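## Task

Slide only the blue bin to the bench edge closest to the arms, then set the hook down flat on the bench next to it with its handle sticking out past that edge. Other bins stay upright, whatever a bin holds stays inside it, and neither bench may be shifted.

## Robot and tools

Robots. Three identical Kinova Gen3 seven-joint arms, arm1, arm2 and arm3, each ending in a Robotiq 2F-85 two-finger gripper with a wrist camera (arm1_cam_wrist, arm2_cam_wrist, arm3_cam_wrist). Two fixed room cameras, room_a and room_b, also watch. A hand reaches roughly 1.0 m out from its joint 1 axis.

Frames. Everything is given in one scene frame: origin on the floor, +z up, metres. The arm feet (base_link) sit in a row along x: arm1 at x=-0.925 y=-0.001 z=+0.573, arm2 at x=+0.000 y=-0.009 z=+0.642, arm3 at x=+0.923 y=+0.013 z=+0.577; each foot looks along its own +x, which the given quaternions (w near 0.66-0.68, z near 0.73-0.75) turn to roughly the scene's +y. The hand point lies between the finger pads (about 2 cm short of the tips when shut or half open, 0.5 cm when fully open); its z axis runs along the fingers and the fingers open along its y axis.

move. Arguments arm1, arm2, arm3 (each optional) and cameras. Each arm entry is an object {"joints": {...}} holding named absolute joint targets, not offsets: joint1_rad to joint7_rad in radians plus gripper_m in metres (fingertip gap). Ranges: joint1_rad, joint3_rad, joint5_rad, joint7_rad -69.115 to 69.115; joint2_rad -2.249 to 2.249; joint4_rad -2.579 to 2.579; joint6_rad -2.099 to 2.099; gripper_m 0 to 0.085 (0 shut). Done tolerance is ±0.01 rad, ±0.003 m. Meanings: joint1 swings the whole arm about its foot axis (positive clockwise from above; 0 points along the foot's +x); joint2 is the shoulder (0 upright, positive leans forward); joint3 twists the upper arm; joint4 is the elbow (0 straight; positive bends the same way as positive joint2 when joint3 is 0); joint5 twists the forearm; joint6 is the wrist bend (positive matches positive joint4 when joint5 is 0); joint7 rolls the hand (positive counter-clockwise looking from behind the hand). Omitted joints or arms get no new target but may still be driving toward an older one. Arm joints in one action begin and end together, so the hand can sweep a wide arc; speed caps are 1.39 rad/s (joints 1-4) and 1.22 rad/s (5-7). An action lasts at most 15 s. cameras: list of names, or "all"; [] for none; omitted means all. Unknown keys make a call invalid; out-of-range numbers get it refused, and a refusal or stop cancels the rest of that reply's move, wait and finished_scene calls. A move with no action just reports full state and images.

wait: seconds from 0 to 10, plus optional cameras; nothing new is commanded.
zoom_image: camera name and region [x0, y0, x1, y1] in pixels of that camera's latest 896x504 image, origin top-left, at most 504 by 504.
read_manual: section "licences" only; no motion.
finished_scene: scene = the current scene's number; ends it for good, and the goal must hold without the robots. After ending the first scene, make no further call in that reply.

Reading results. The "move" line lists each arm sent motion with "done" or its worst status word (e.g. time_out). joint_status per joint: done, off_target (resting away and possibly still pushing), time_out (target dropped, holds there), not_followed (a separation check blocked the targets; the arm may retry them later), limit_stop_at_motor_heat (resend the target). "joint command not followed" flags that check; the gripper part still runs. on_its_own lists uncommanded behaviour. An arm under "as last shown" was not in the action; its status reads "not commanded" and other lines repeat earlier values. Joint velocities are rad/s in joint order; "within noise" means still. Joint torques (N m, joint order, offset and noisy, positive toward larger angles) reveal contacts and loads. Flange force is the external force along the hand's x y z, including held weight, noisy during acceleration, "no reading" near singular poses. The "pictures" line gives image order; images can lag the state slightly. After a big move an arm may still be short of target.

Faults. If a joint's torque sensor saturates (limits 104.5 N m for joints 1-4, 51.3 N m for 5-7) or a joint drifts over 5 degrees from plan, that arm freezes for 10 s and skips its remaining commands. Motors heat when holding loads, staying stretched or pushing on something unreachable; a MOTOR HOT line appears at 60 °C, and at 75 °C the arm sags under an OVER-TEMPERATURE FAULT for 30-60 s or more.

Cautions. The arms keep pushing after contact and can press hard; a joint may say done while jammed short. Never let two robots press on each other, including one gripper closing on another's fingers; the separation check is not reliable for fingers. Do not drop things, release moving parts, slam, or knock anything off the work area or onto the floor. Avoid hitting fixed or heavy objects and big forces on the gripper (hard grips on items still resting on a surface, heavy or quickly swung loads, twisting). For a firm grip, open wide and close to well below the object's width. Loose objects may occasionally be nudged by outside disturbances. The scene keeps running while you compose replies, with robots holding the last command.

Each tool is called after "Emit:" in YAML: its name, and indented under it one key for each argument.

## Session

Emit:
move:
  cameras: ["room_a","room_b"]

Emit:
zoom_image:
  camera: "room_a"
  region: [500, 170, 760, 460]

Scene clock: 0.00 s.
Joint torques (N m): no reading
Flange force (N): no reading
Joint velocities: within noise
arm1.joint_positions: joint1_rad=+0.185 joint2_rad=-0.222 joint3_rad=-0.113 joint4_rad=+1.335 joint5_rad=+0.037 joint6_rad=+1.851 joint7_rad=+0.921 gripper_m=+0.085
arm1.joint_status: not commanded
arm1.hand: x=-0.9081 y=+0.2446 z=+1.1006 quat_wxyz=(-0.064, +0.461, -0.882, -0.067) (m; scene frame)
arm2.joint_positions: joint1_rad=+0.379 joint2_rad=-0.561 joint3_rad=-0.121 joint4_rad=+1.611 joint5_rad=-0.055 joint6_rad=+1.841 joint7_rad=+1.908 gripper_m=+0.085
arm2.joint_status: not commanded
arm2.hand: x=+0.0107 y=+0.1235 z=+1.1356 quat_wxyz=(-0.104, +0.776, -0.620, -0.051) (m; scene frame)
arm3.joint_positions: joint1_rad=+0.620 joint2_rad=-0.547 joint3_rad=-0.085 joint4_rad=+1.483 joint5_rad=+0.004 joint6_rad=+1.862 joint7_rad=+1.437 gripper_m=+0.085
arm3.joint_status: not commanded
arm3.hand: x=+1.0061 y=+0.1322 z=+1.1134 quat_wxyz=(-0.146, +0.458, -0.873, -0.080) (m; scene frame)
pictures: room_a, room_b

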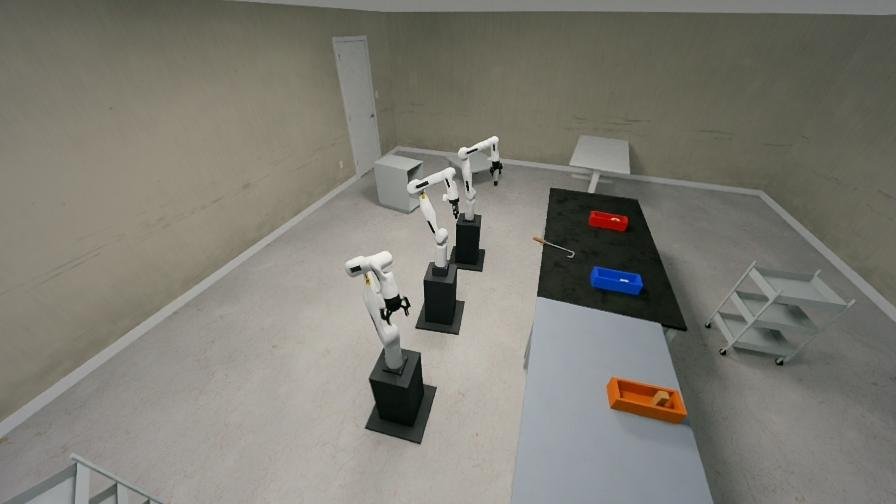

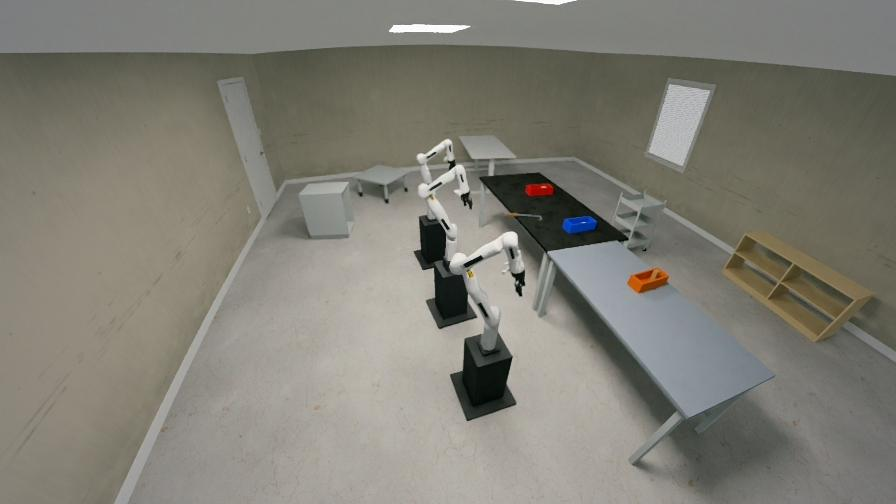

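Scaled by 1.738 from the camera's 896x504 image, which has a finer 1280x720 frame.

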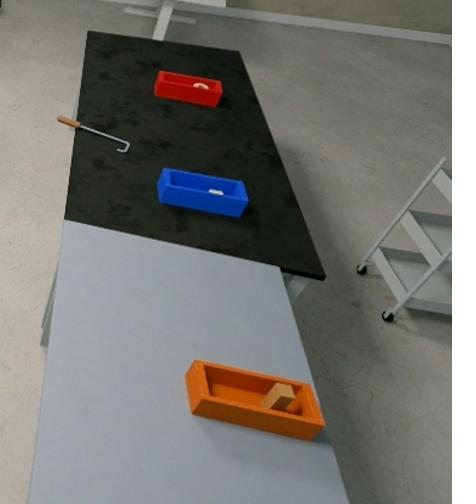

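Emit:
move:
  arm2: {"joints":{"joint1_rad":0.13,"joint2_rad":-0.3,"joint3_rad":0,"joint4_rad":1.6,"joint5_rad":0,"joint6_rad":0.9,"joint7_rad":-1.571}}
  cameras: ["arm2_cam_wrist"]

Emit:
move:
  arm2: {"joints":{"joint1_rad":-0.42,"joint2_rad":0.2,"joint4_rad":1.3,"joint6_rad":0.95}}
  cameras: ["arm2_cam_wrist"]

Scene clock: 4.60 s.
Joint torques (N m): arm1=[-0.54 -3.7 -0.02 -8.49 -0.12 -0.23 -0.06] | arm2=[-1.6 -3.64 0.37 -12.8 -0.17 -2.36 0.16] | arm3=[0.79 2.42 1.24 -8.16 0.33 -0.75 -0.16]
Flange force (N): arm1=[0.0 -1.2 0.4] | arm2=[-9.9 -4.3 -0.8] | arm3=[1.0 2.9 1.1]
move: arm2 done
Joint velocities: within noise
arm1, arm3: as last shown
arm2.joint_positions: joint1_rad=+0.130 joint2_rad=-0.300 joint3_rad=+0.000 joint4_rad=+1.600 joint5_rad=+0.000 joint6_rad=+0.900 joint7_rad=-1.571 gripper_m=+0.085
arm2.joint_status: all done
arm2.hand: x=+0.0211 y=+0.4305 z=+1.2233 quat_wxyz=(+0.315, -0.631, -0.634, -0.317) (m; scene frame)
pictures: arm2_cam_wrist

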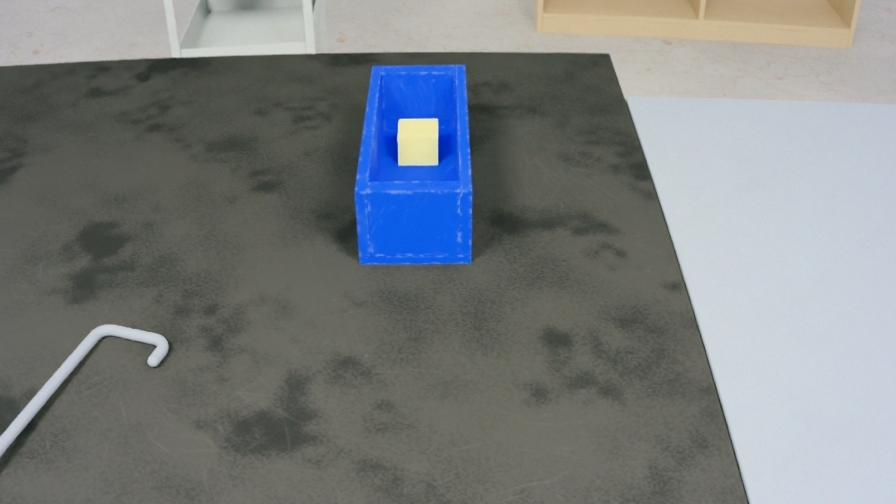

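Scene clock: 6.47 s.
Joint torques (N m): arm1=[-0.53 -3.67 -0.03 -8.47 -0.16 -0.24 -0.1] | arm2=[-1.67 -13.15 0.54 -12.61 -0.19 -1.83 0.16] | arm3=[0.86 2.42 1.28 -8.17 0.32 -0.73 -0.18]
Flange force (N): arm1=[-0.1 -1.3 0.3] | arm2=[-12.4 2.2 -1.7] | arm3=[1.0 2.9 1.2]
move: arm2 done
Joint velocities: within noise
arm1, arm3: as last shown
arm2.joint_positions: joint1_rad=-0.420 joint2_rad=+0.200 joint3_rad=+0.000 joint4_rad=+1.300 joint5_rad=+0.000 joint6_rad=+0.950 joint7_rad=-1.571 gripper_m=+0.085
arm2.joint_status: all done
arm2.hand: x=-0.2936 y=+0.5185 z=+1.1124 quat_wxyz=(+0.290, -0.461, -0.823, -0.160) (m; scene frame)
pictures: arm2_cam_wrist

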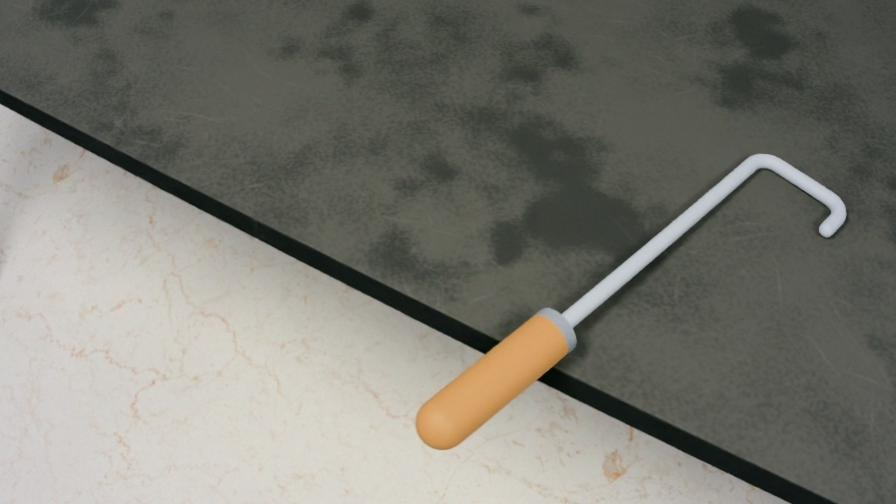

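Emit:
move:
  arm2: {"joints":{"joint1_rad":-0.8875,"joint2_rad":1.3257,"joint4_rad":1.1222,"joint5_rad":-1.3391,"joint6_rad":-1.3948,"joint7_rad":-0.8987}}
  cameras: ["arm2_cam_wrist"]

Scene clock: 17.67 s.
Joint torques (N m): arm1=[-0.5 -3.59 -0.02 -8.54 -0.13 -0.21 -0.07] | arm2=[-1.87 -23.8 3.52 -8.29 1.46 -2.29 0.16] | arm3=[0.82 2.45 1.3 -8.11 0.34 -0.75 -0.13]
Flange force (N): arm1=[0.3 -1.4 0.7] | arm2=[6.8 13.8 -2.1] | arm3=[1.0 3.1 0.9]
move: arm2 done
Joint velocities: within noise
arm1, arm3: as last shown
arm2.joint_positions: joint1_rad=-0.887 joint2_rad=+1.326 joint3_rad=+0.000 joint4_rad=+1.122 joint5_rad=-1.339 joint6_rad=-1.395 joint7_rad=-0.899 gripper_m=+0.085
arm2.joint_status: all done
arm2.hand: x=-0.4263 y=+0.6334 z=+0.7783 quat_wxyz=(+0.427, -0.560, -0.434, -0.561) (m; scene frame)
pictures: arm2_cam_wrist

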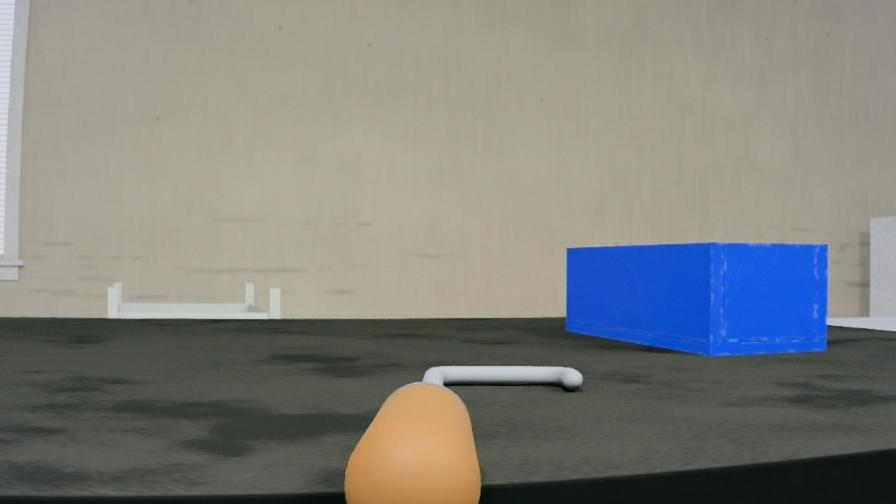

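Emit:
move:
  arm2: {"joints":{"joint1_rad":-0.7508,"joint2_rad":1.4104,"joint4_rad":0.8723,"joint5_rad":-1.2745,"joint6_rad":-1.2591,"joint7_rad":-0.7611}}
  cameras: ["arm2_cam_wrist"]

Emit:
move:
  arm2: {"joints":{"gripper_m":0.012}}
  cameras: ["arm2_cam_wrist"]

Scene clock: 21.07 s.
Joint torques (N m): arm1=[-0.51 -3.69 -0.02 -8.42 -0.15 -0.18 -0.1] | arm2=[-1.81 -25.49 3.42 -9.65 1.7 -2.02 0.15] | arm3=[0.81 2.44 1.27 -8.19 0.33 -0.73 -0.13]
Flange force (N): arm1=[-0.2 -1.2 0.2] | arm2=[7.3 16.6 -5.6] | arm3=[1.1 3.0 1.2]
move: arm2 done
Joint velocities: within noise
arm1, arm3: as last shown
arm2.joint_positions: joint1_rad=-0.751 joint2_rad=+1.410 joint3_rad=+0.000 joint4_rad=+0.872 joint5_rad=-1.274 joint6_rad=-1.259 joint7_rad=-0.761 gripper_m=+0.085
arm2.joint_status: all done
arm2.hand: x=-0.4095 y=+0.7273 z=+0.7783 quat_wxyz=(+0.427, -0.560, -0.434, -0.561) (m; scene frame)
pictures: arm2_cam_wrist

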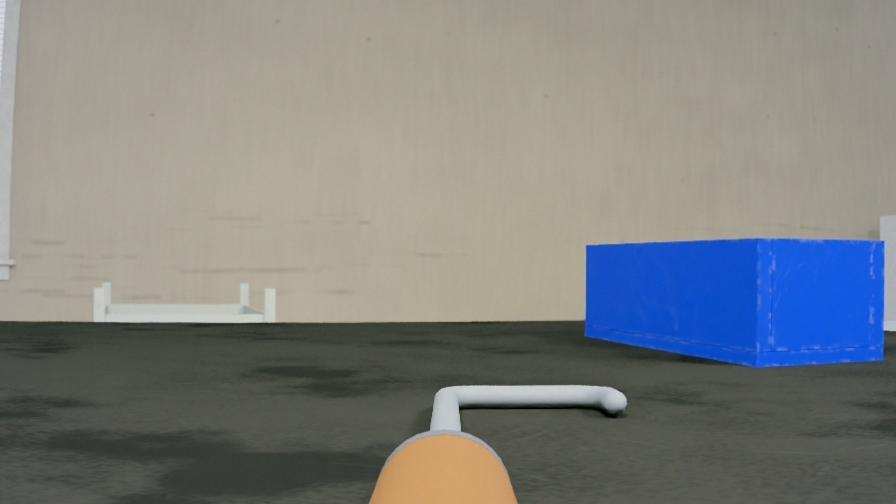

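Scene clock: 22.10 s.
Joint torques (N m): arm1=[-0.52 -3.72 -0.08 -8.45 -0.11 -0.22 -0.06] | arm2=[-1.62 -25.01 3.4 -9.38 1.49 -2.05 0.17] | arm3=[0.83 2.43 1.28 -8.17 0.34 -0.75 -0.13]
Flange force (N): arm1=[-0.2 -1.2 0.2] | arm2=[7.8 16.3 -5.5] | arm3=[1.0 3.0 1.1]
move: arm2 off_target
Joint velocities: within noise
arm1, arm3: as last shown
arm2.joint_positions: joint1_rad=-0.751 joint2_rad=+1.410 joint3_rad=+0.000 joint4_rad=+0.872 joint5_rad=-1.274 joint6_rad=-1.259 joint7_rad=-0.761 gripper_m=+0.029
arm2.joint_status: gripper_m off_target (ended at +0.029, target +0.012)
arm2.hand: x=-0.4095 y=+0.7273 z=+0.7783 quat_wxyz=(+0.427, -0.560, -0.434, -0.561) (m; scene frame)
pictures: arm2_cam_wrist

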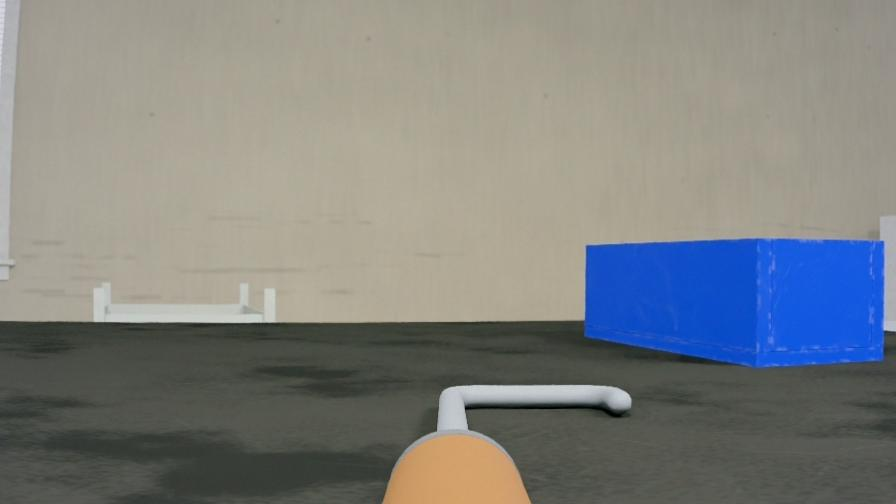

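Emit:
move:
  arm2: {"joints":{"joint2_rad":1.2}}
  cameras: []

Emit:
move:
  arm2: {"joints":{"joint1_rad":0.0862,"joint2_rad":0.5182,"joint4_rad":2.0016,"joint5_rad":0,"joint6_rad":-0.9656,"joint7_rad":-3.1416}}
  cameras: ["arm2_cam_wrist"]

Emit:
move:
  arm2: {"joints":{"joint1_rad":0.0984,"joint2_rad":1.0586,"joint4_rad":0.9823,"joint6_rad":-0.4867}}
  cameras: ["arm2_cam_wrist","room_a"]

Emit:
zoom_image:
  camera: "room_a"
  region: [500, 210, 690, 330]

Scene clock: 24.70 s.
Joint torques (N m): arm1=[-0.53 -3.71 -0.09 -8.48 -0.15 -0.2 -0.13] | arm2=[-1.77 -28.71 4.87 -12.43 3.45 -2.58 0.2] | arm3=[0.83 2.46 1.25 -8.12 0.34 -0.74 -0.13]
Flange force (N): arm1=[-0.3 -1.5 0.4] | arm2=[3.6 17.2 -5.9] | arm3=[1.0 2.9 1.0]
move: arm2 done
Joint velocities: within noise
arm1, arm3: as last shown
arm2.joint_positions: joint1_rad=-0.751 joint2_rad=+1.200 joint3_rad=+0.000 joint4_rad=+0.872 joint5_rad=-1.274 joint6_rad=-1.259 joint7_rad=-0.761 gripper_m=+0.029
arm2.joint_status: all done
arm2.hand: x=-0.4188 y=+0.7370 z=+0.9444 quat_wxyz=(+0.497, -0.574, -0.359, -0.542) (m; scene frame)
pictures: none
No camera images: "cameras" was empty.

Scene clock: 27.67 s.
Joint torques (N m): arm1=[-0.53 -3.66 -0.05 -8.45 -0.13 -0.23 -0.07] | arm2=[-1.5 -19.43 0.82 -12.2 -0.25 -4.73 0.23] | arm3=[0.82 2.39 1.24 -8.15 0.34 -0.76 -0.17]
Flange force (N): arm1=[-0.1 -1.3 0.2] | arm2=[4.5 0.6 -8.8] | arm3=[0.9 2.8 1.0]
move: arm2 done
Joint velocities: within noise
arm1, arm3: as last shown
arm2.joint_positions: joint1_rad=+0.086 joint2_rad=+0.518 joint3_rad=+0.000 joint4_rad=+2.002 joint5_rad=+0.000 joint6_rad=-0.966 joint7_rad=-3.142 gripper_m=+0.029
arm2.joint_status: all done
arm2.hand: x=-0.0095 y=+0.7004 z=+1.0311 quat_wxyz=(+0.707, -0.707, -0.018, +0.015) (m; scene frame)
pictures: arm2_cam_wrist

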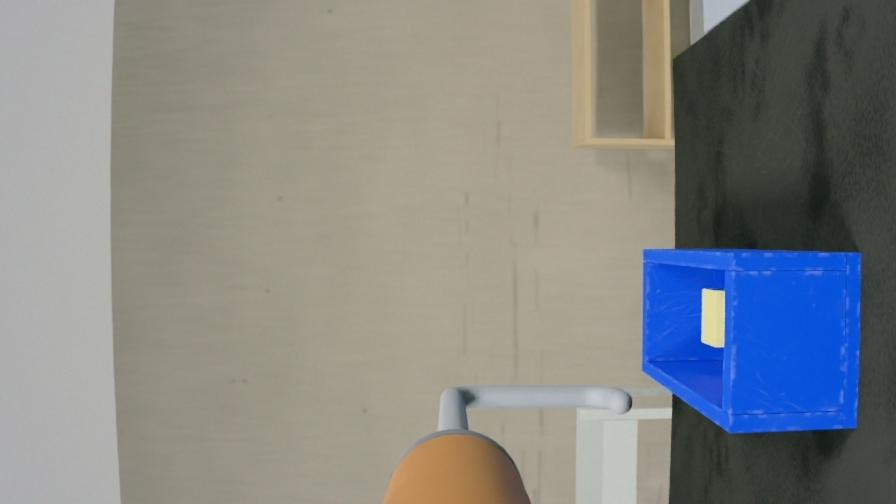

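Scene clock: 30.07 s.
Joint torques (N m): arm1=[-0.51 -3.67 -0.08 -8.53 -0.12 -0.2 -0.1] | arm2=[-1.44 -30.44 1 -15.39 -0.17 -4.68 0.18] | arm3=[0.8 2.43 1.27 -8.17 0.34 -0.76 -0.12]
Flange force (N): arm1=[0.0 -1.5 0.6] | arm2=[4.1 1.4 -16.3] | arm3=[1.0 3.1 1.1]
move: arm2 done
Joint velocities: within noise
arm1.joint_positions: joint1_rad=+0.185 joint2_rad=-0.222 joint3_rad=-0.113 joint4_rad=+1.335 joint5_rad=+0.037 joint6_rad=+1.851 joint7_rad=+0.921 gripper_m=+0.085
arm1.joint_status: not commanded
arm1.hand: x=-0.9081 y=+0.2446 z=+1.1006 quat_wxyz=(-0.064, +0.461, -0.882, -0.067) (m; scene frame)
arm2.joint_positions: joint1_rad=+0.098 joint2_rad=+1.059 joint3_rad=+0.000 joint4_rad=+0.982 joint5_rad=+0.000 joint6_rad=-0.487 joint7_rad=-3.142 gripper_m=+0.029
arm2.joint_status: all done
arm2.hand: x=-0.0095 y=+0.9550 z=+0.9808 quat_wxyz=(+0.707, -0.707, -0.014, +0.011) (m; scene frame)
arm3.joint_positions: joint1_rad=+0.620 joint2_rad=-0.547 joint3_rad=-0.085 joint4_rad=+1.483 joint5_rad=+0.004 joint6_rad=+1.862 joint7_rad=+1.437 gripper_m=+0.085
arm3.joint_status: not commanded
arm3.hand: x=+1.0061 y=+0.1322 z=+1.1134 quat_wxyz=(-0.146, +0.458, -0.873, -0.080) (m; scene frame)
pictures: arm2_cam_wrist, room_a

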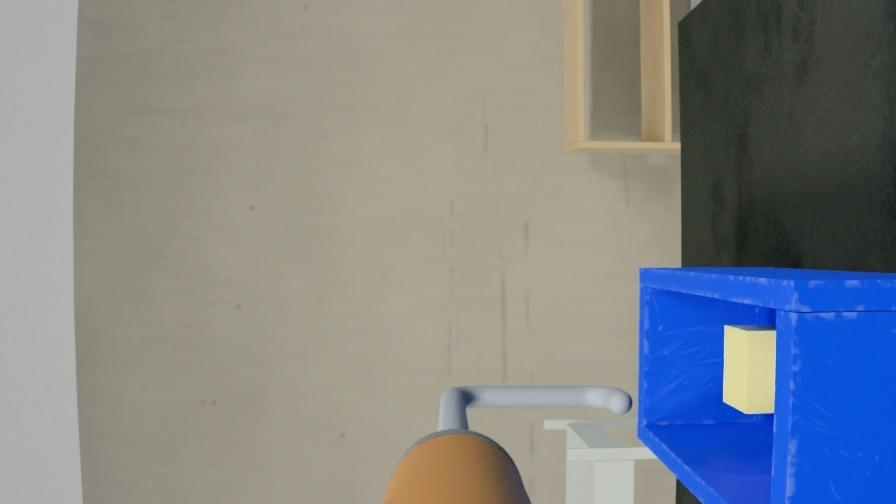

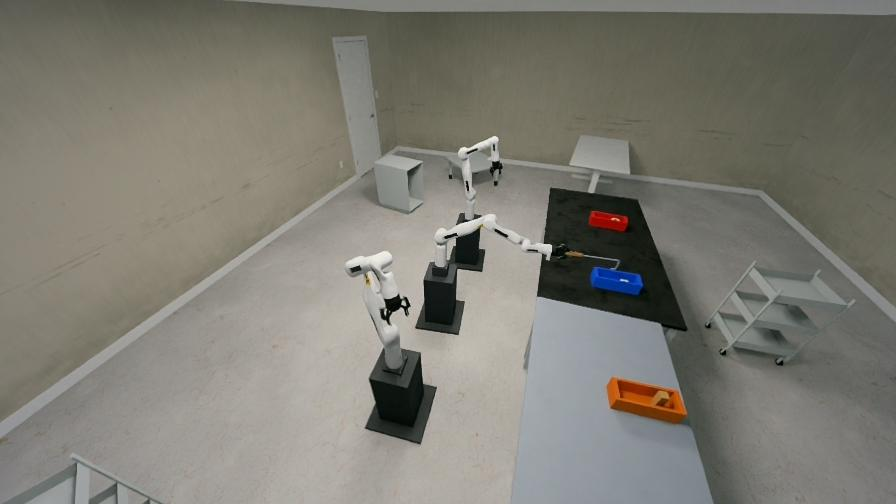

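Scaled by 2.653 from the camera's 896x504 image, which has a finer 1280x720 frame.

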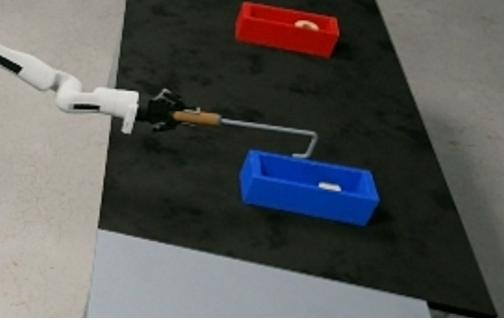

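Emit:
move:
  arm2: {"joints":{"joint2_rad":1.2174,"joint4_rad":0.9823,"joint6_rad":-0.6455}}
  cameras: ["arm2_cam_wrist","room_a"]

Emit:
zoom_image:
  camera: "room_a"
  region: [500, 210, 690, 330]

Scene clock: 33.40 s.
Joint torques (N m): arm1=[-0.52 -3.64 -0.05 -8.51 -0.15 -0.21 -0.07] | arm2=[-1.4 -30.93 1.03 -14.52 -0.16 -4.71 0.21] | arm3=[0.83 2.46 1.27 -8.16 0.34 -0.73 -0.14]
Flange force (N): arm1=[0.1 -1.4 0.6] | arm2=[3.1 -1.2 -15.6] | arm3=[1.1 3.0 1.1]
move: arm2 done
Joint velocities: within noise
arm1, arm3: as last shown
arm2.joint_positions: joint1_rad=+0.098 joint2_rad=+1.217 joint3_rad=+0.000 joint4_rad=+0.982 joint5_rad=+0.000 joint6_rad=-0.645 joint7_rad=-3.142 gripper_m=+0.029
arm2.joint_status: all done
arm2.hand: x=-0.0091 y=+0.9553 z=+0.8777 quat_wxyz=(+0.707, -0.707, -0.014, +0.011) (m; scene frame)
pictures: arm2_cam_wrist, room_a

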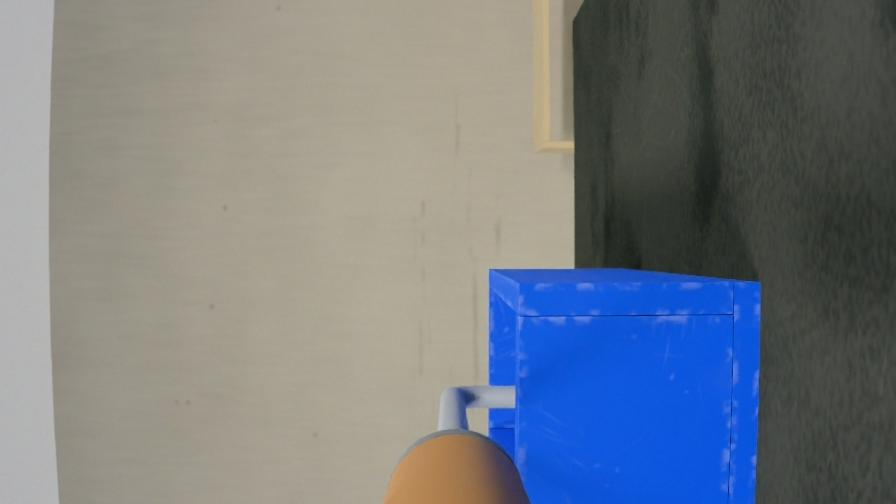

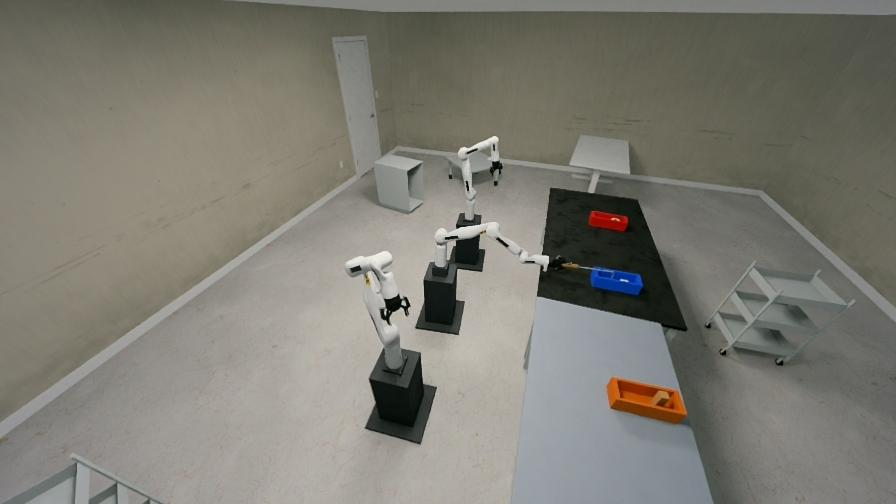

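Scaled by 2.653 from the camera's 896x504 image, which has a finer 1280x720 frame.

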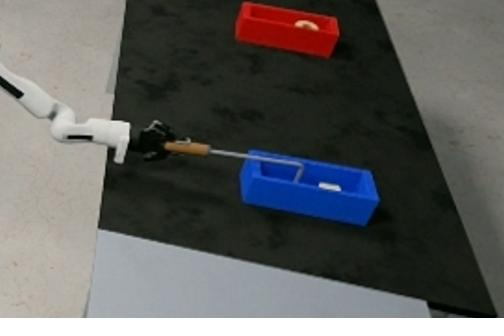

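Emit:
move:
  arm2: {"joints":{"joint1_rad":0.0937,"joint2_rad":1.0359,"joint4_rad":1.4844,"joint6_rad":-0.9661}}
  cameras: ["arm2_cam_wrist"]

Emit:
move:
  arm2: {"joints":{"joint1_rad":0.0876,"joint2_rad":0.9123,"joint4_rad":1.9315,"joint6_rad":-1.2896}}
  cameras: []

Emit:
move:
  arm2: {"joints":{"joint1_rad":0.0806,"joint2_rad":0.8755,"joint4_rad":2.2601,"joint6_rad":-1.5814}}
  cameras: ["arm2_cam_wrist","room_a"]

Scene clock: 36.40 s.
Joint torques (N m): arm1=[-0.56 -3.68 0 -8.55 -0.14 -0.2 -0.08] | arm2=[-1.51 -27.11 1 -12.18 -0.18 -4.75 0.19] | arm3=[0.84 2.47 1.28 -8.13 0.35 -0.73 -0.14]
Flange force (N): arm1=[0.1 -1.3 0.7] | arm2=[3.1 -1.4 -10.1] | arm3=[1.1 3.0 1.0]
move: arm2 done
Joint velocities: within noise
arm1, arm3: as last shown
arm2.joint_positions: joint1_rad=+0.094 joint2_rad=+1.036 joint3_rad=+0.000 joint4_rad=+1.484 joint5_rad=+0.000 joint6_rad=-0.966 joint7_rad=-3.142 gripper_m=+0.029
arm2.joint_status: all done
arm2.hand: x=-0.0096 y=+0.8513 z=+0.8775 quat_wxyz=(+0.707, -0.707, -0.015, +0.012) (m; scene frame)
pictures: arm2_cam_wrist

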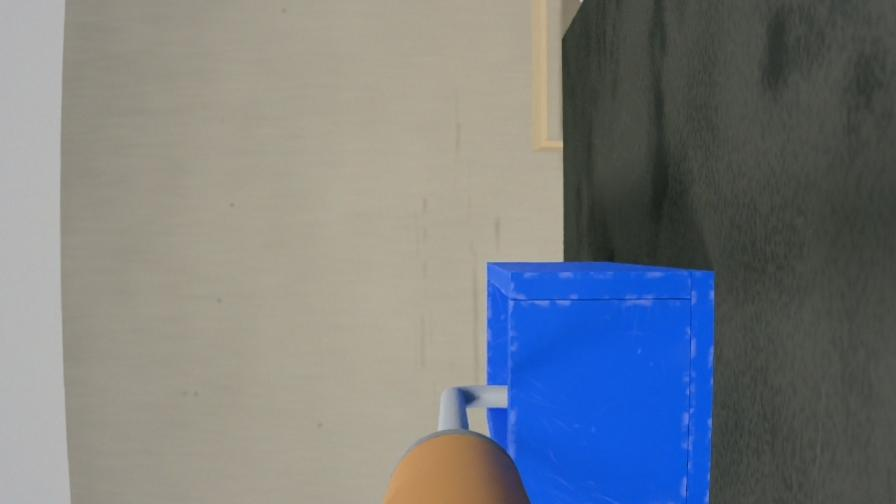

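Scene clock: 38.13 s.
Joint torques (N m): arm1=[-0.52 -3.61 -0.06 -8.51 -0.08 -0.17 -0.08] | arm2=[-1.47 -22.75 0.98 -9.25 -0.22 -4.7 0.21] | arm3=[0.85 2.45 1.27 -8.11 0.33 -0.76 -0.16]
Flange force (N): arm1=[0.1 -1.4 0.7] | arm2=[3.0 -2.3 -7.6] | arm3=[1.0 2.9 0.9]
move: arm2 done
Joint velocities: within noise
arm1, arm3: as last shown
arm2.joint_positions: joint1_rad=+0.088 joint2_rad=+0.912 joint3_rad=+0.000 joint4_rad=+1.931 joint5_rad=+0.000 joint6_rad=-1.290 joint7_rad=-3.142 gripper_m=+0.029
arm2.joint_status: all done
arm2.hand: x=-0.0094 y=+0.7314 z=+0.8775 quat_wxyz=(+0.707, -0.707, -0.017, +0.015) (m; scene frame)
pictures: none
No camera images: "cameras" was empty.

Scene clock: 39.67 s.
Joint torques (N m): arm1=[-0.48 -3.68 -0.08 -8.44 -0.13 -0.17 -0.06] | arm2=[-1.53 -19.47 0.93 -6.36 -0.22 -4.74 0.17] | arm3=[0.85 2.42 1.25 -8.17 0.33 -0.74 -0.15]
Flange force (N): arm1=[-0.1 -1.2 0.4] | arm2=[3.3 -3.5 -5.6] | arm3=[1.0 2.9 1.1]
move: arm2 done
Joint velocities: within noise
arm1, arm3: as last shown
arm2.joint_positions: joint1_rad=+0.081 joint2_rad=+0.876 joint3_rad=+0.000 joint4_rad=+2.260 joint5_rad=+0.000 joint6_rad=-1.581 joint7_rad=-3.142 gripper_m=+0.029
arm2.joint_status: all done
arm2.hand: x=-0.0093 y=+0.6314 z=+0.8773 quat_wxyz=(+0.707, -0.707, -0.020, +0.017) (m; scene frame)
pictures: arm2_cam_wrist, room_a

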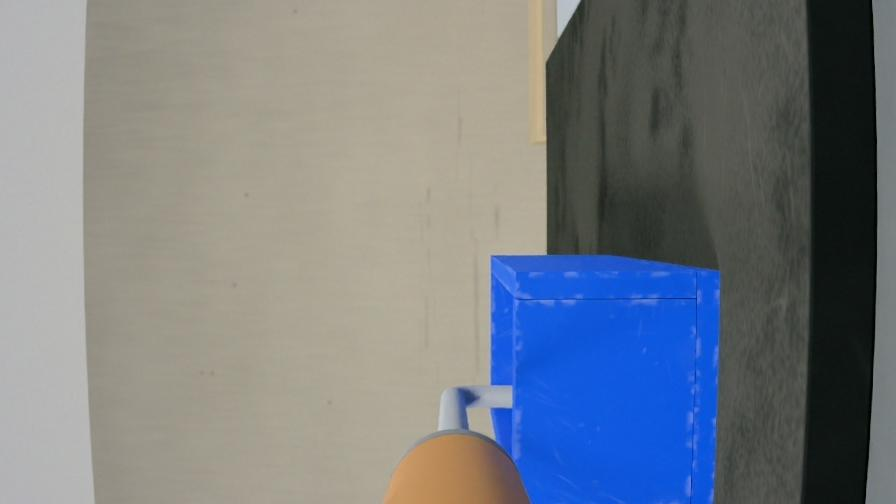

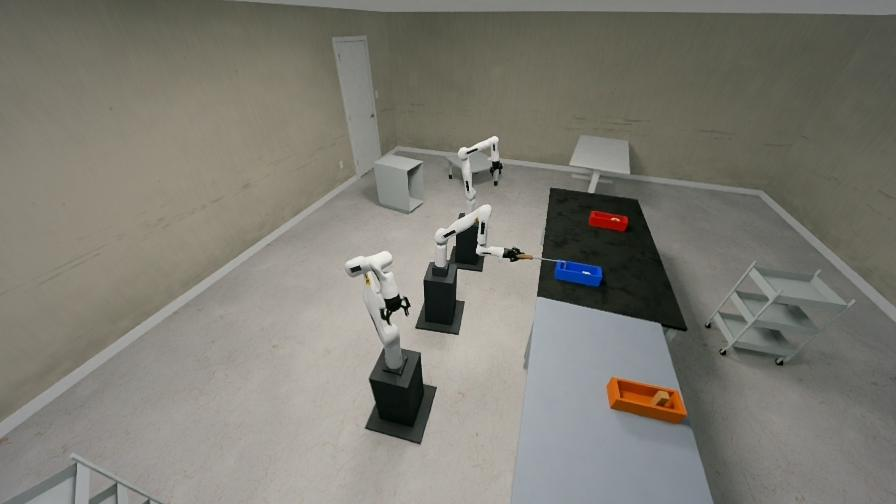

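Emit:
move:
  arm2: {"joints":{"joint1_rad":0.0743,"joint2_rad":0.3604,"joint4_rad":2.4077,"joint6_rad":-0.9639}}
  cameras: ["arm2_cam_wrist","room_a"]

Emit:
zoom_image:
  camera: "room_a"
  region: [500, 210, 690, 330]

Scene clock: 42.70 s.
Joint torques (N m): arm1=[-0.58 -3.73 -0.05 -8.53 -0.16 -0.19 -0.06] | arm2=[-1.61 -13.98 0.68 -9.51 -0.18 -4.33 0.21] | arm3=[0.8 2.45 1.31 -8.14 0.34 -0.76 -0.17]
Flange force (N): arm1=[-0.1 -1.3 0.6] | arm2=[6.0 1.1 -7.3] | arm3=[1.0 3.1 1.0]
move: arm2 done
Joint velocities: within noise
arm1, arm3: as last shown
arm2.joint_positions: joint1_rad=+0.074 joint2_rad=+0.360 joint3_rad=+0.000 joint4_rad=+2.408 joint5_rad=+0.000 joint6_rad=-0.964 joint7_rad=-3.142 gripper_m=+0.029
arm2.joint_status: all done
arm2.hand: x=-0.0095 y=+0.5623 z=+0.9472 quat_wxyz=(+0.613, -0.789, -0.024, +0.016) (m; scene frame)
pictures: arm2_cam_wrist, room_a

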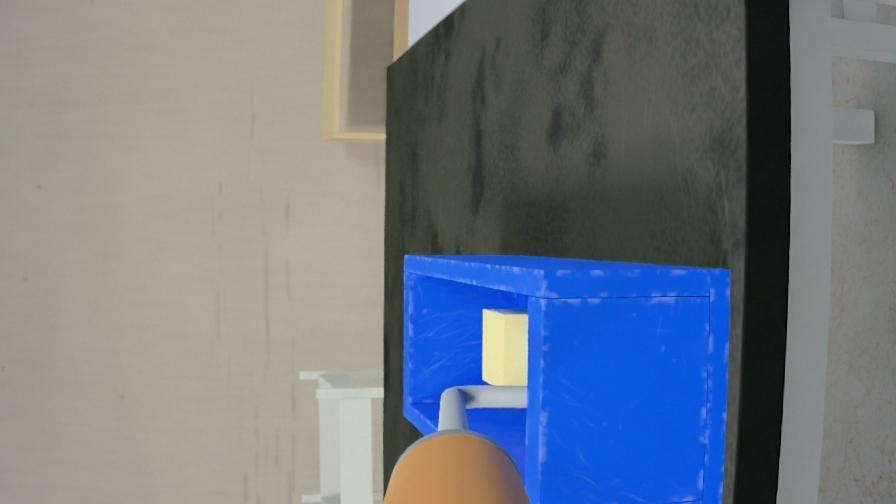

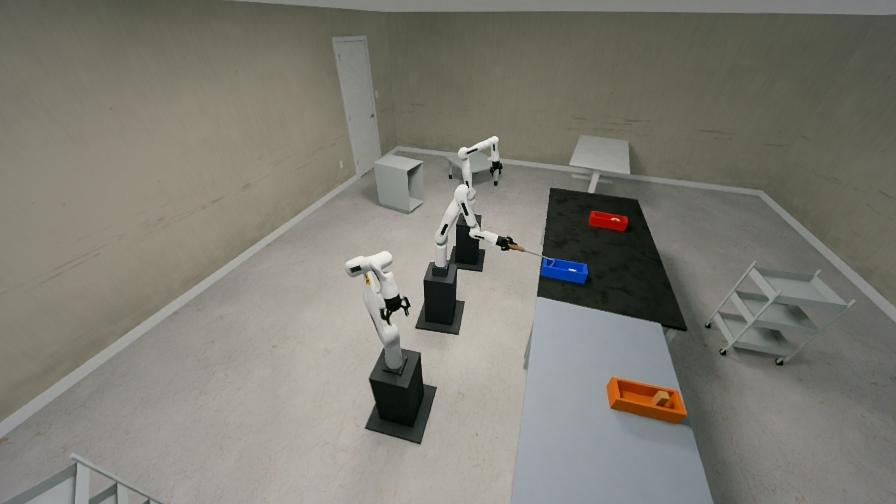

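Scaled by 2.653 from the camera's 896x504 image, which has a finer 1280x720 frame.

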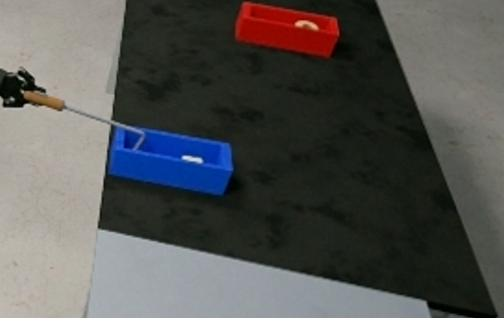

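Emit:
move:
  arm2: {"joints":{"joint1_rad":0.0735,"joint2_rad":0.3502,"joint4_rad":2.4316,"joint6_rad":-0.9775}}
  cameras: ["arm2_cam_wrist"]

Scene clock: 44.50 s.
Joint torques (N m): arm1=[-0.5 -3.66 0.01 -8.46 -0.1 -0.18 -0.07] | arm2=[-1.6 -13.76 0.67 -9.52 -0.21 -4.46 0.2] | arm3=[0.85 2.42 1.28 -8.14 0.34 -0.74 -0.12]
Flange force (N): arm1=[0.0 -1.1 0.4] | arm2=[6.1 1.0 -7.3] | arm3=[1.0 3.1 1.0]
move: arm2 done
Joint velocities: within noise
arm1, arm3: as last shown
arm2.joint_positions: joint1_rad=+0.073 joint2_rad=+0.350 joint3_rad=+0.000 joint4_rad=+2.432 joint5_rad=+0.000 joint6_rad=-0.977 joint7_rad=-3.142 gripper_m=+0.029
arm2.joint_status: all done
arm2.hand: x=-0.0095 y=+0.5542 z=+0.9472 quat_wxyz=(+0.613, -0.789, -0.025, +0.017) (m; scene frame)
pictures: arm2_cam_wrist

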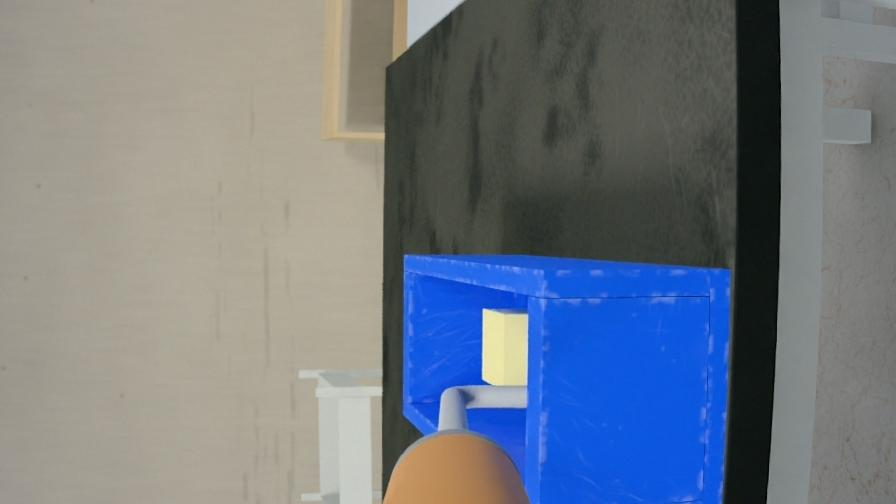

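Emit:
move:
  arm2: {"joints":{"joint2_rad":0.3755,"joint4_rad":2.3738,"joint6_rad":-0.9451}}
  cameras: []

Emit:
move:
  arm2: {"joints":{"joint2_rad":0.0234,"joint4_rad":2.1172,"joint6_rad":-0.3364}}
  cameras: ["arm2_cam_wrist"]

Emit:
move:
  arm2: {"joints":{"joint1_rad":-0.0799,"joint2_rad":0.7845,"joint4_rad":1.9506,"joint6_rad":-1.1814,"joint7_rad":-1.571}}
  cameras: []

Emit:
move:
  arm2: {"joints":{"joint2_rad":1.1227,"joint4_rad":1.8838,"joint6_rad":-1.4528}}
  cameras: ["arm2_cam_wrist"]

Scene clock: 48.67 s.
Joint torques (N m): arm1=[-0.55 -3.73 -0.05 -8.5 -0.12 -0.21 -0.05] | arm2=[-1.48 -14.55 0.7 -10.09 -0.22 -4.56 0.2] | arm3=[0.87 2.39 1.25 -8.1 0.34 -0.74 -0.17]
Flange force (N): arm1=[-0.1 -1.2 0.5] | arm2=[5.6 1.2 -8.0] | arm3=[0.8 2.8 0.8]
move: arm2 done
Joint velocities: within noise
arm1, arm3: as last shown
arm2.joint_positions: joint1_rad=+0.073 joint2_rad=+0.375 joint3_rad=+0.000 joint4_rad=+2.374 joint5_rad=+0.000 joint6_rad=-0.945 joint7_rad=-3.142 gripper_m=+0.029
arm2.joint_status: all done
arm2.hand: x=-0.0107 y=+0.5736 z=+0.9469 quat_wxyz=(+0.613, -0.789, -0.025, +0.017) (m; scene frame)
pictures: none
No camera images: "cameras" was empty.

Scene clock: 50.27 s.
Joint torques (N m): arm1=[-0.52 -3.65 0.02 -8.57 -0.15 -0.19 -0.1] | arm2=[-1.55 -11.93 0.53 -14.71 -0.19 -4.56 0.24] | arm3=[0.86 2.44 1.27 -8.17 0.33 -0.75 -0.16]
Flange force (N): arm1=[0.2 -1.3 0.8] | arm2=no reading | arm3=[1.0 2.9 1.1]
move: arm2 done
Joint velocities: within noise
arm1.joint_positions: joint1_rad=+0.185 joint2_rad=-0.222 joint3_rad=-0.113 joint4_rad=+1.335 joint5_rad=+0.037 joint6_rad=+1.851 joint7_rad=+0.921 gripper_m=+0.085
arm1.joint_status: not commanded
arm1.hand: x=-0.9081 y=+0.2446 z=+1.1006 quat_wxyz=(-0.064, +0.461, -0.882, -0.067) (m; scene frame)
arm2.joint_positions: joint1_rad=+0.073 joint2_rad=+0.023 joint3_rad=+0.000 joint4_rad=+2.117 joint5_rad=+0.000 joint6_rad=-0.336 joint7_rad=-3.142 gripper_m=+0.029
arm2.joint_status: all done
arm2.hand: x=-0.0114 y=+0.5761 z=+1.0969 quat_wxyz=(+0.613, -0.789, -0.025, +0.017) (m; scene frame)
arm3.joint_positions: joint1_rad=+0.620 joint2_rad=-0.547 joint3_rad=-0.085 joint4_rad=+1.483 joint5_rad=+0.004 joint6_rad=+1.862 joint7_rad=+1.437 gripper_m=+0.085
arm3.joint_status: not commanded
arm3.hand: x=+1.0061 y=+0.1322 z=+1.1134 quat_wxyz=(-0.146, +0.458, -0.873, -0.080) (m; scene frame)
pictures: arm2_cam_wrist

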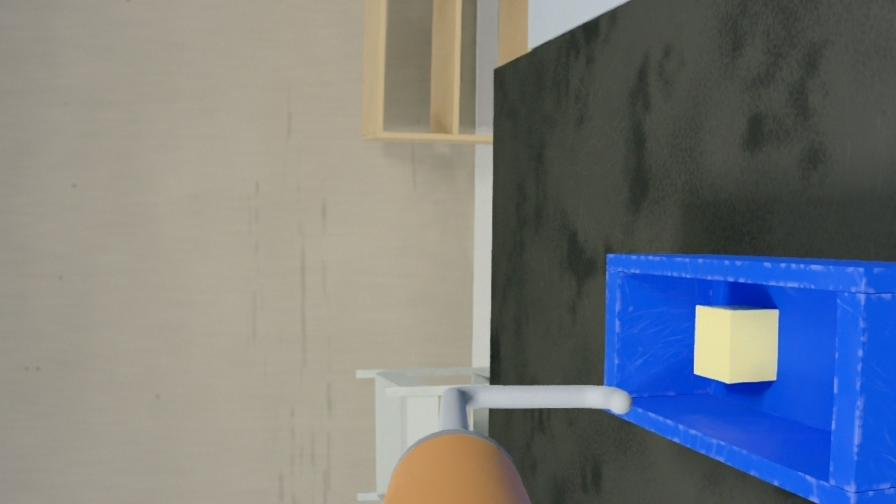

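Scene clock: 52.60 s.
Joint torques (N m): arm1=[-0.56 -3.69 -0.07 -8.45 -0.14 -0.16 -0.1] | arm2=[-1.55 -22 0.86 -10.35 -0.25 -4.7 0.22] | arm3=[0.8 2.46 1.26 -8.14 0.37 -0.73 -0.12]
Flange force (N): arm1=[-0.2 -1.4 0.4] | arm2=[1.4 3.6 -8.4] | arm3=[1.1 3.1 1.1]
move: arm2 done
Joint velocities: within noise
arm1, arm3: as last shown
arm2.joint_positions: joint1_rad=-0.080 joint2_rad=+0.784 joint3_rad=+0.000 joint4_rad=+1.951 joint5_rad=+0.000 joint6_rad=-1.181 joint7_rad=-1.571 gripper_m=+0.029
arm2.joint_status: all done
arm2.hand: x=-0.1316 y=+0.7171 z=+0.9295 quat_wxyz=(+0.550, -0.444, -0.550, -0.444) (m; scene frame)
pictures: none
No camera images: "cameras" was empty.

Scene clock: 54.17 s.
Joint torques (N m): arm1=[-0.59 -3.77 -0.08 -8.54 -0.14 -0.2 -0.13] | arm2=[-1.54 -23.47 0.98 -7.72 -0.23 -4.72 0.18] | arm3=[0.82 2.41 1.31 -8.16 0.34 -0.73 -0.14]
Flange force (N): arm1=[-0.3 -1.5 0.6] | arm2=[3.7 2.6 -6.8] | arm3=[1.0 3.1 1.1]
move: arm2 done
Joint velocities: within noise
arm1, arm3: as last shown
arm2.joint_positions: joint1_rad=-0.080 joint2_rad=+1.123 joint3_rad=+0.000 joint4_rad=+1.884 joint5_rad=+0.000 joint6_rad=-1.453 joint7_rad=-1.571 gripper_m=+0.029
arm2.joint_status: all done
arm2.hand: x=-0.1309 y=+0.7149 z=+0.7912 quat_wxyz=(+0.550, -0.444, -0.550, -0.444) (m; scene frame)
pictures: arm2_cam_wrist

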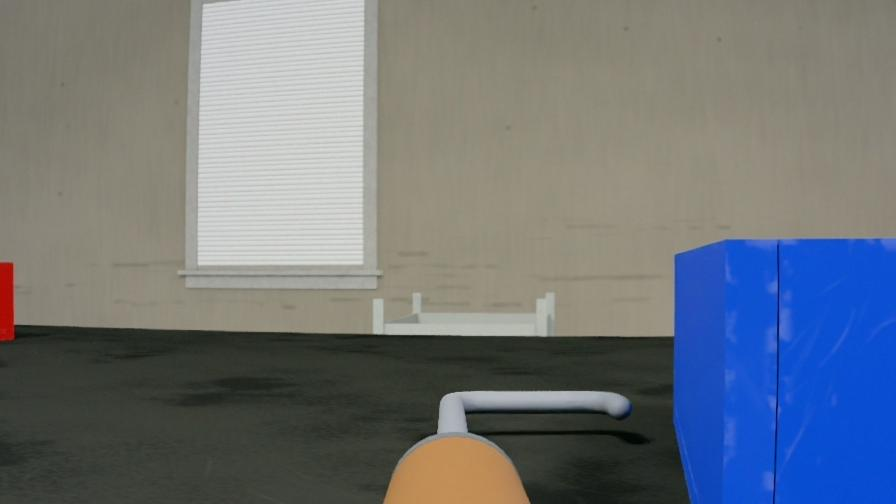

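Emit:
move:
  arm2: {"joints":{"joint2_rad":1.1525,"joint4_rad":1.8711,"joint6_rad":-1.4699}}
  cameras: ["arm2_cam_wrist"]

Emit:
move:
  arm2: {"joints":{"gripper_m":0.085}}
  cameras: []

Emit:
move:
  arm2: {"joints":{"joint2_rad":1.1876,"joint4_rad":2.2736,"joint6_rad":-1.9075}}
  cameras: ["arm2_cam_wrist","room_a"]

Emit:
zoom_image:
  camera: "room_a"
  region: [500, 210, 690, 330]

Scene clock: 56.33 s.
Joint torques (N m): arm1=[-0.51 -3.67 -0.08 -8.54 -0.15 -0.21 -0.08] | arm2=[-1.53 -23 0.94 -7.19 -0.23 -4.36 0.15] | arm3=[0.85 2.4 1.24 -8.16 0.33 -0.71 -0.15]
Flange force (N): arm1=[0.0 -1.4 0.6] | arm2=[4.4 2.6 -6.7] | arm3=[0.9 2.9 1.2]
move: arm2 done
Joint velocities: within noise
arm1, arm3: as last shown
arm2.joint_positions: joint1_rad=-0.080 joint2_rad=+1.152 joint3_rad=+0.000 joint4_rad=+1.871 joint5_rad=+0.000 joint6_rad=-1.470 joint7_rad=-1.571 gripper_m=+0.029
arm2.joint_status: all done
arm2.hand: x=-0.1309 y=+0.7146 z=+0.7792 quat_wxyz=(+0.550, -0.444, -0.550, -0.444) (m; scene frame)
pictures: arm2_cam_wrist

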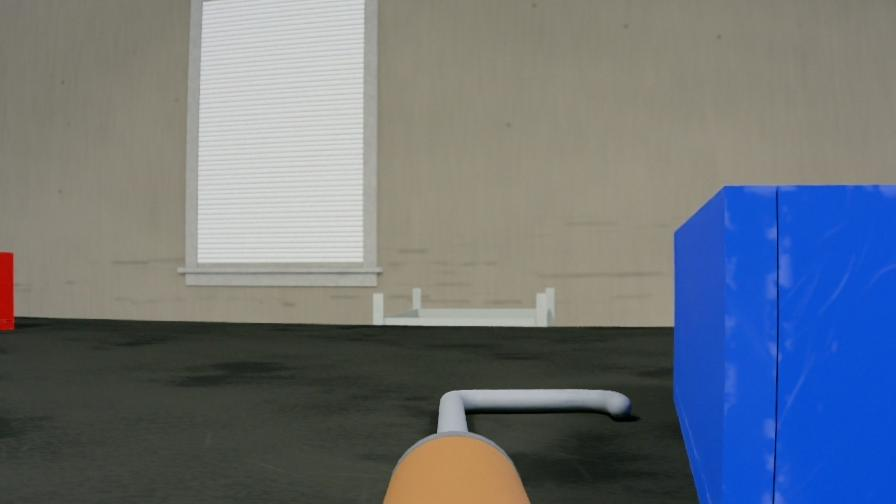

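Scene clock: 57.50 s.
Joint torques (N m): arm1=[-0.57 -3.6 -0.03 -8.49 -0.19 -0.2 -0.09] | arm2=[-1.54 -20.16 0.91 -5.67 -0.22 -2.91 0.16] | arm3=[0.82 2.48 1.27 -8.12 0.34 -0.77 -0.15]
Flange force (N): arm1=[0.1 -1.4 0.5] | arm2=[7.7 2.6 -6.9] | arm3=[1.1 2.9 0.9]
move: arm2 done
Joint velocities: within noise
arm1, arm3: as last shown
arm2.joint_positions: joint1_rad=-0.080 joint2_rad=+1.152 joint3_rad=+0.000 joint4_rad=+1.871 joint5_rad=+0.000 joint6_rad=-1.470 joint7_rad=-1.571 gripper_m=+0.085
arm2.joint_status: all done
arm2.hand: x=-0.1309 y=+0.7146 z=+0.7792 quat_wxyz=(+0.550, -0.444, -0.550, -0.444) (m; scene frame)
pictures: none
No camera images: "cameras" was empty.

Scene clock: 59.17 s.
Joint torques (N m): arm1=[-0.52 -3.6 -0.05 -8.53 -0.11 -0.22 -0.09] | arm2=[-1.56 -16.69 0.88 -1.93 -0.24 -2.91 0.17] | arm3=[0.84 2.44 1.26 -8.13 0.32 -0.74 -0.16]
Flange force (N): arm1=[0.2 -1.5 0.6] | arm2=[9.0 2.6 -3.7] | arm3=[1.0 2.9 1.0]
move: arm2 done
Joint velocities: within noise
arm1, arm3: as last shown
arm2.joint_positions: joint1_rad=-0.080 joint2_rad=+1.188 joint3_rad=+0.000 joint4_rad=+2.274 joint5_rad=+0.000 joint6_rad=-1.907 joint7_rad=-1.571 gripper_m=+0.085
arm2.joint_status: all done
arm2.hand: x=-0.1034 y=+0.5876 z=+0.7814 quat_wxyz=(+0.550, -0.444, -0.550, -0.444) (m; scene frame)
pictures: arm2_cam_wrist, room_a

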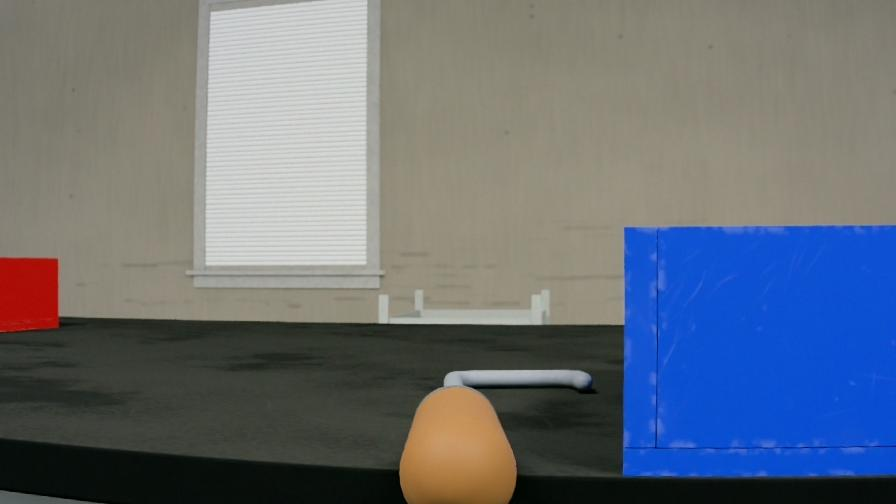

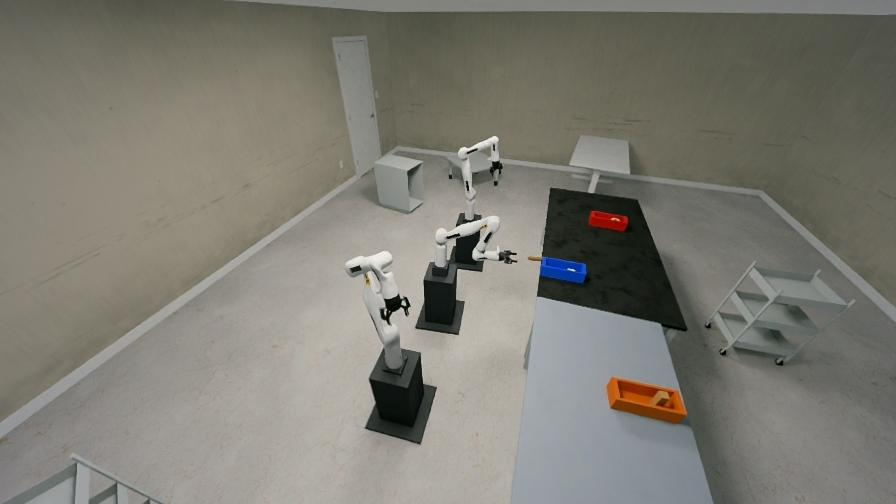

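Scaled by 2.653 from the camera's 896x504 image, which has a finer 1280x720 frame.

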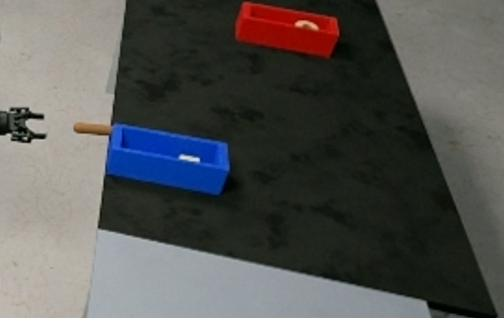

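Emit:
finished_scene:
  scene: 3

The scene is finished: the task was done.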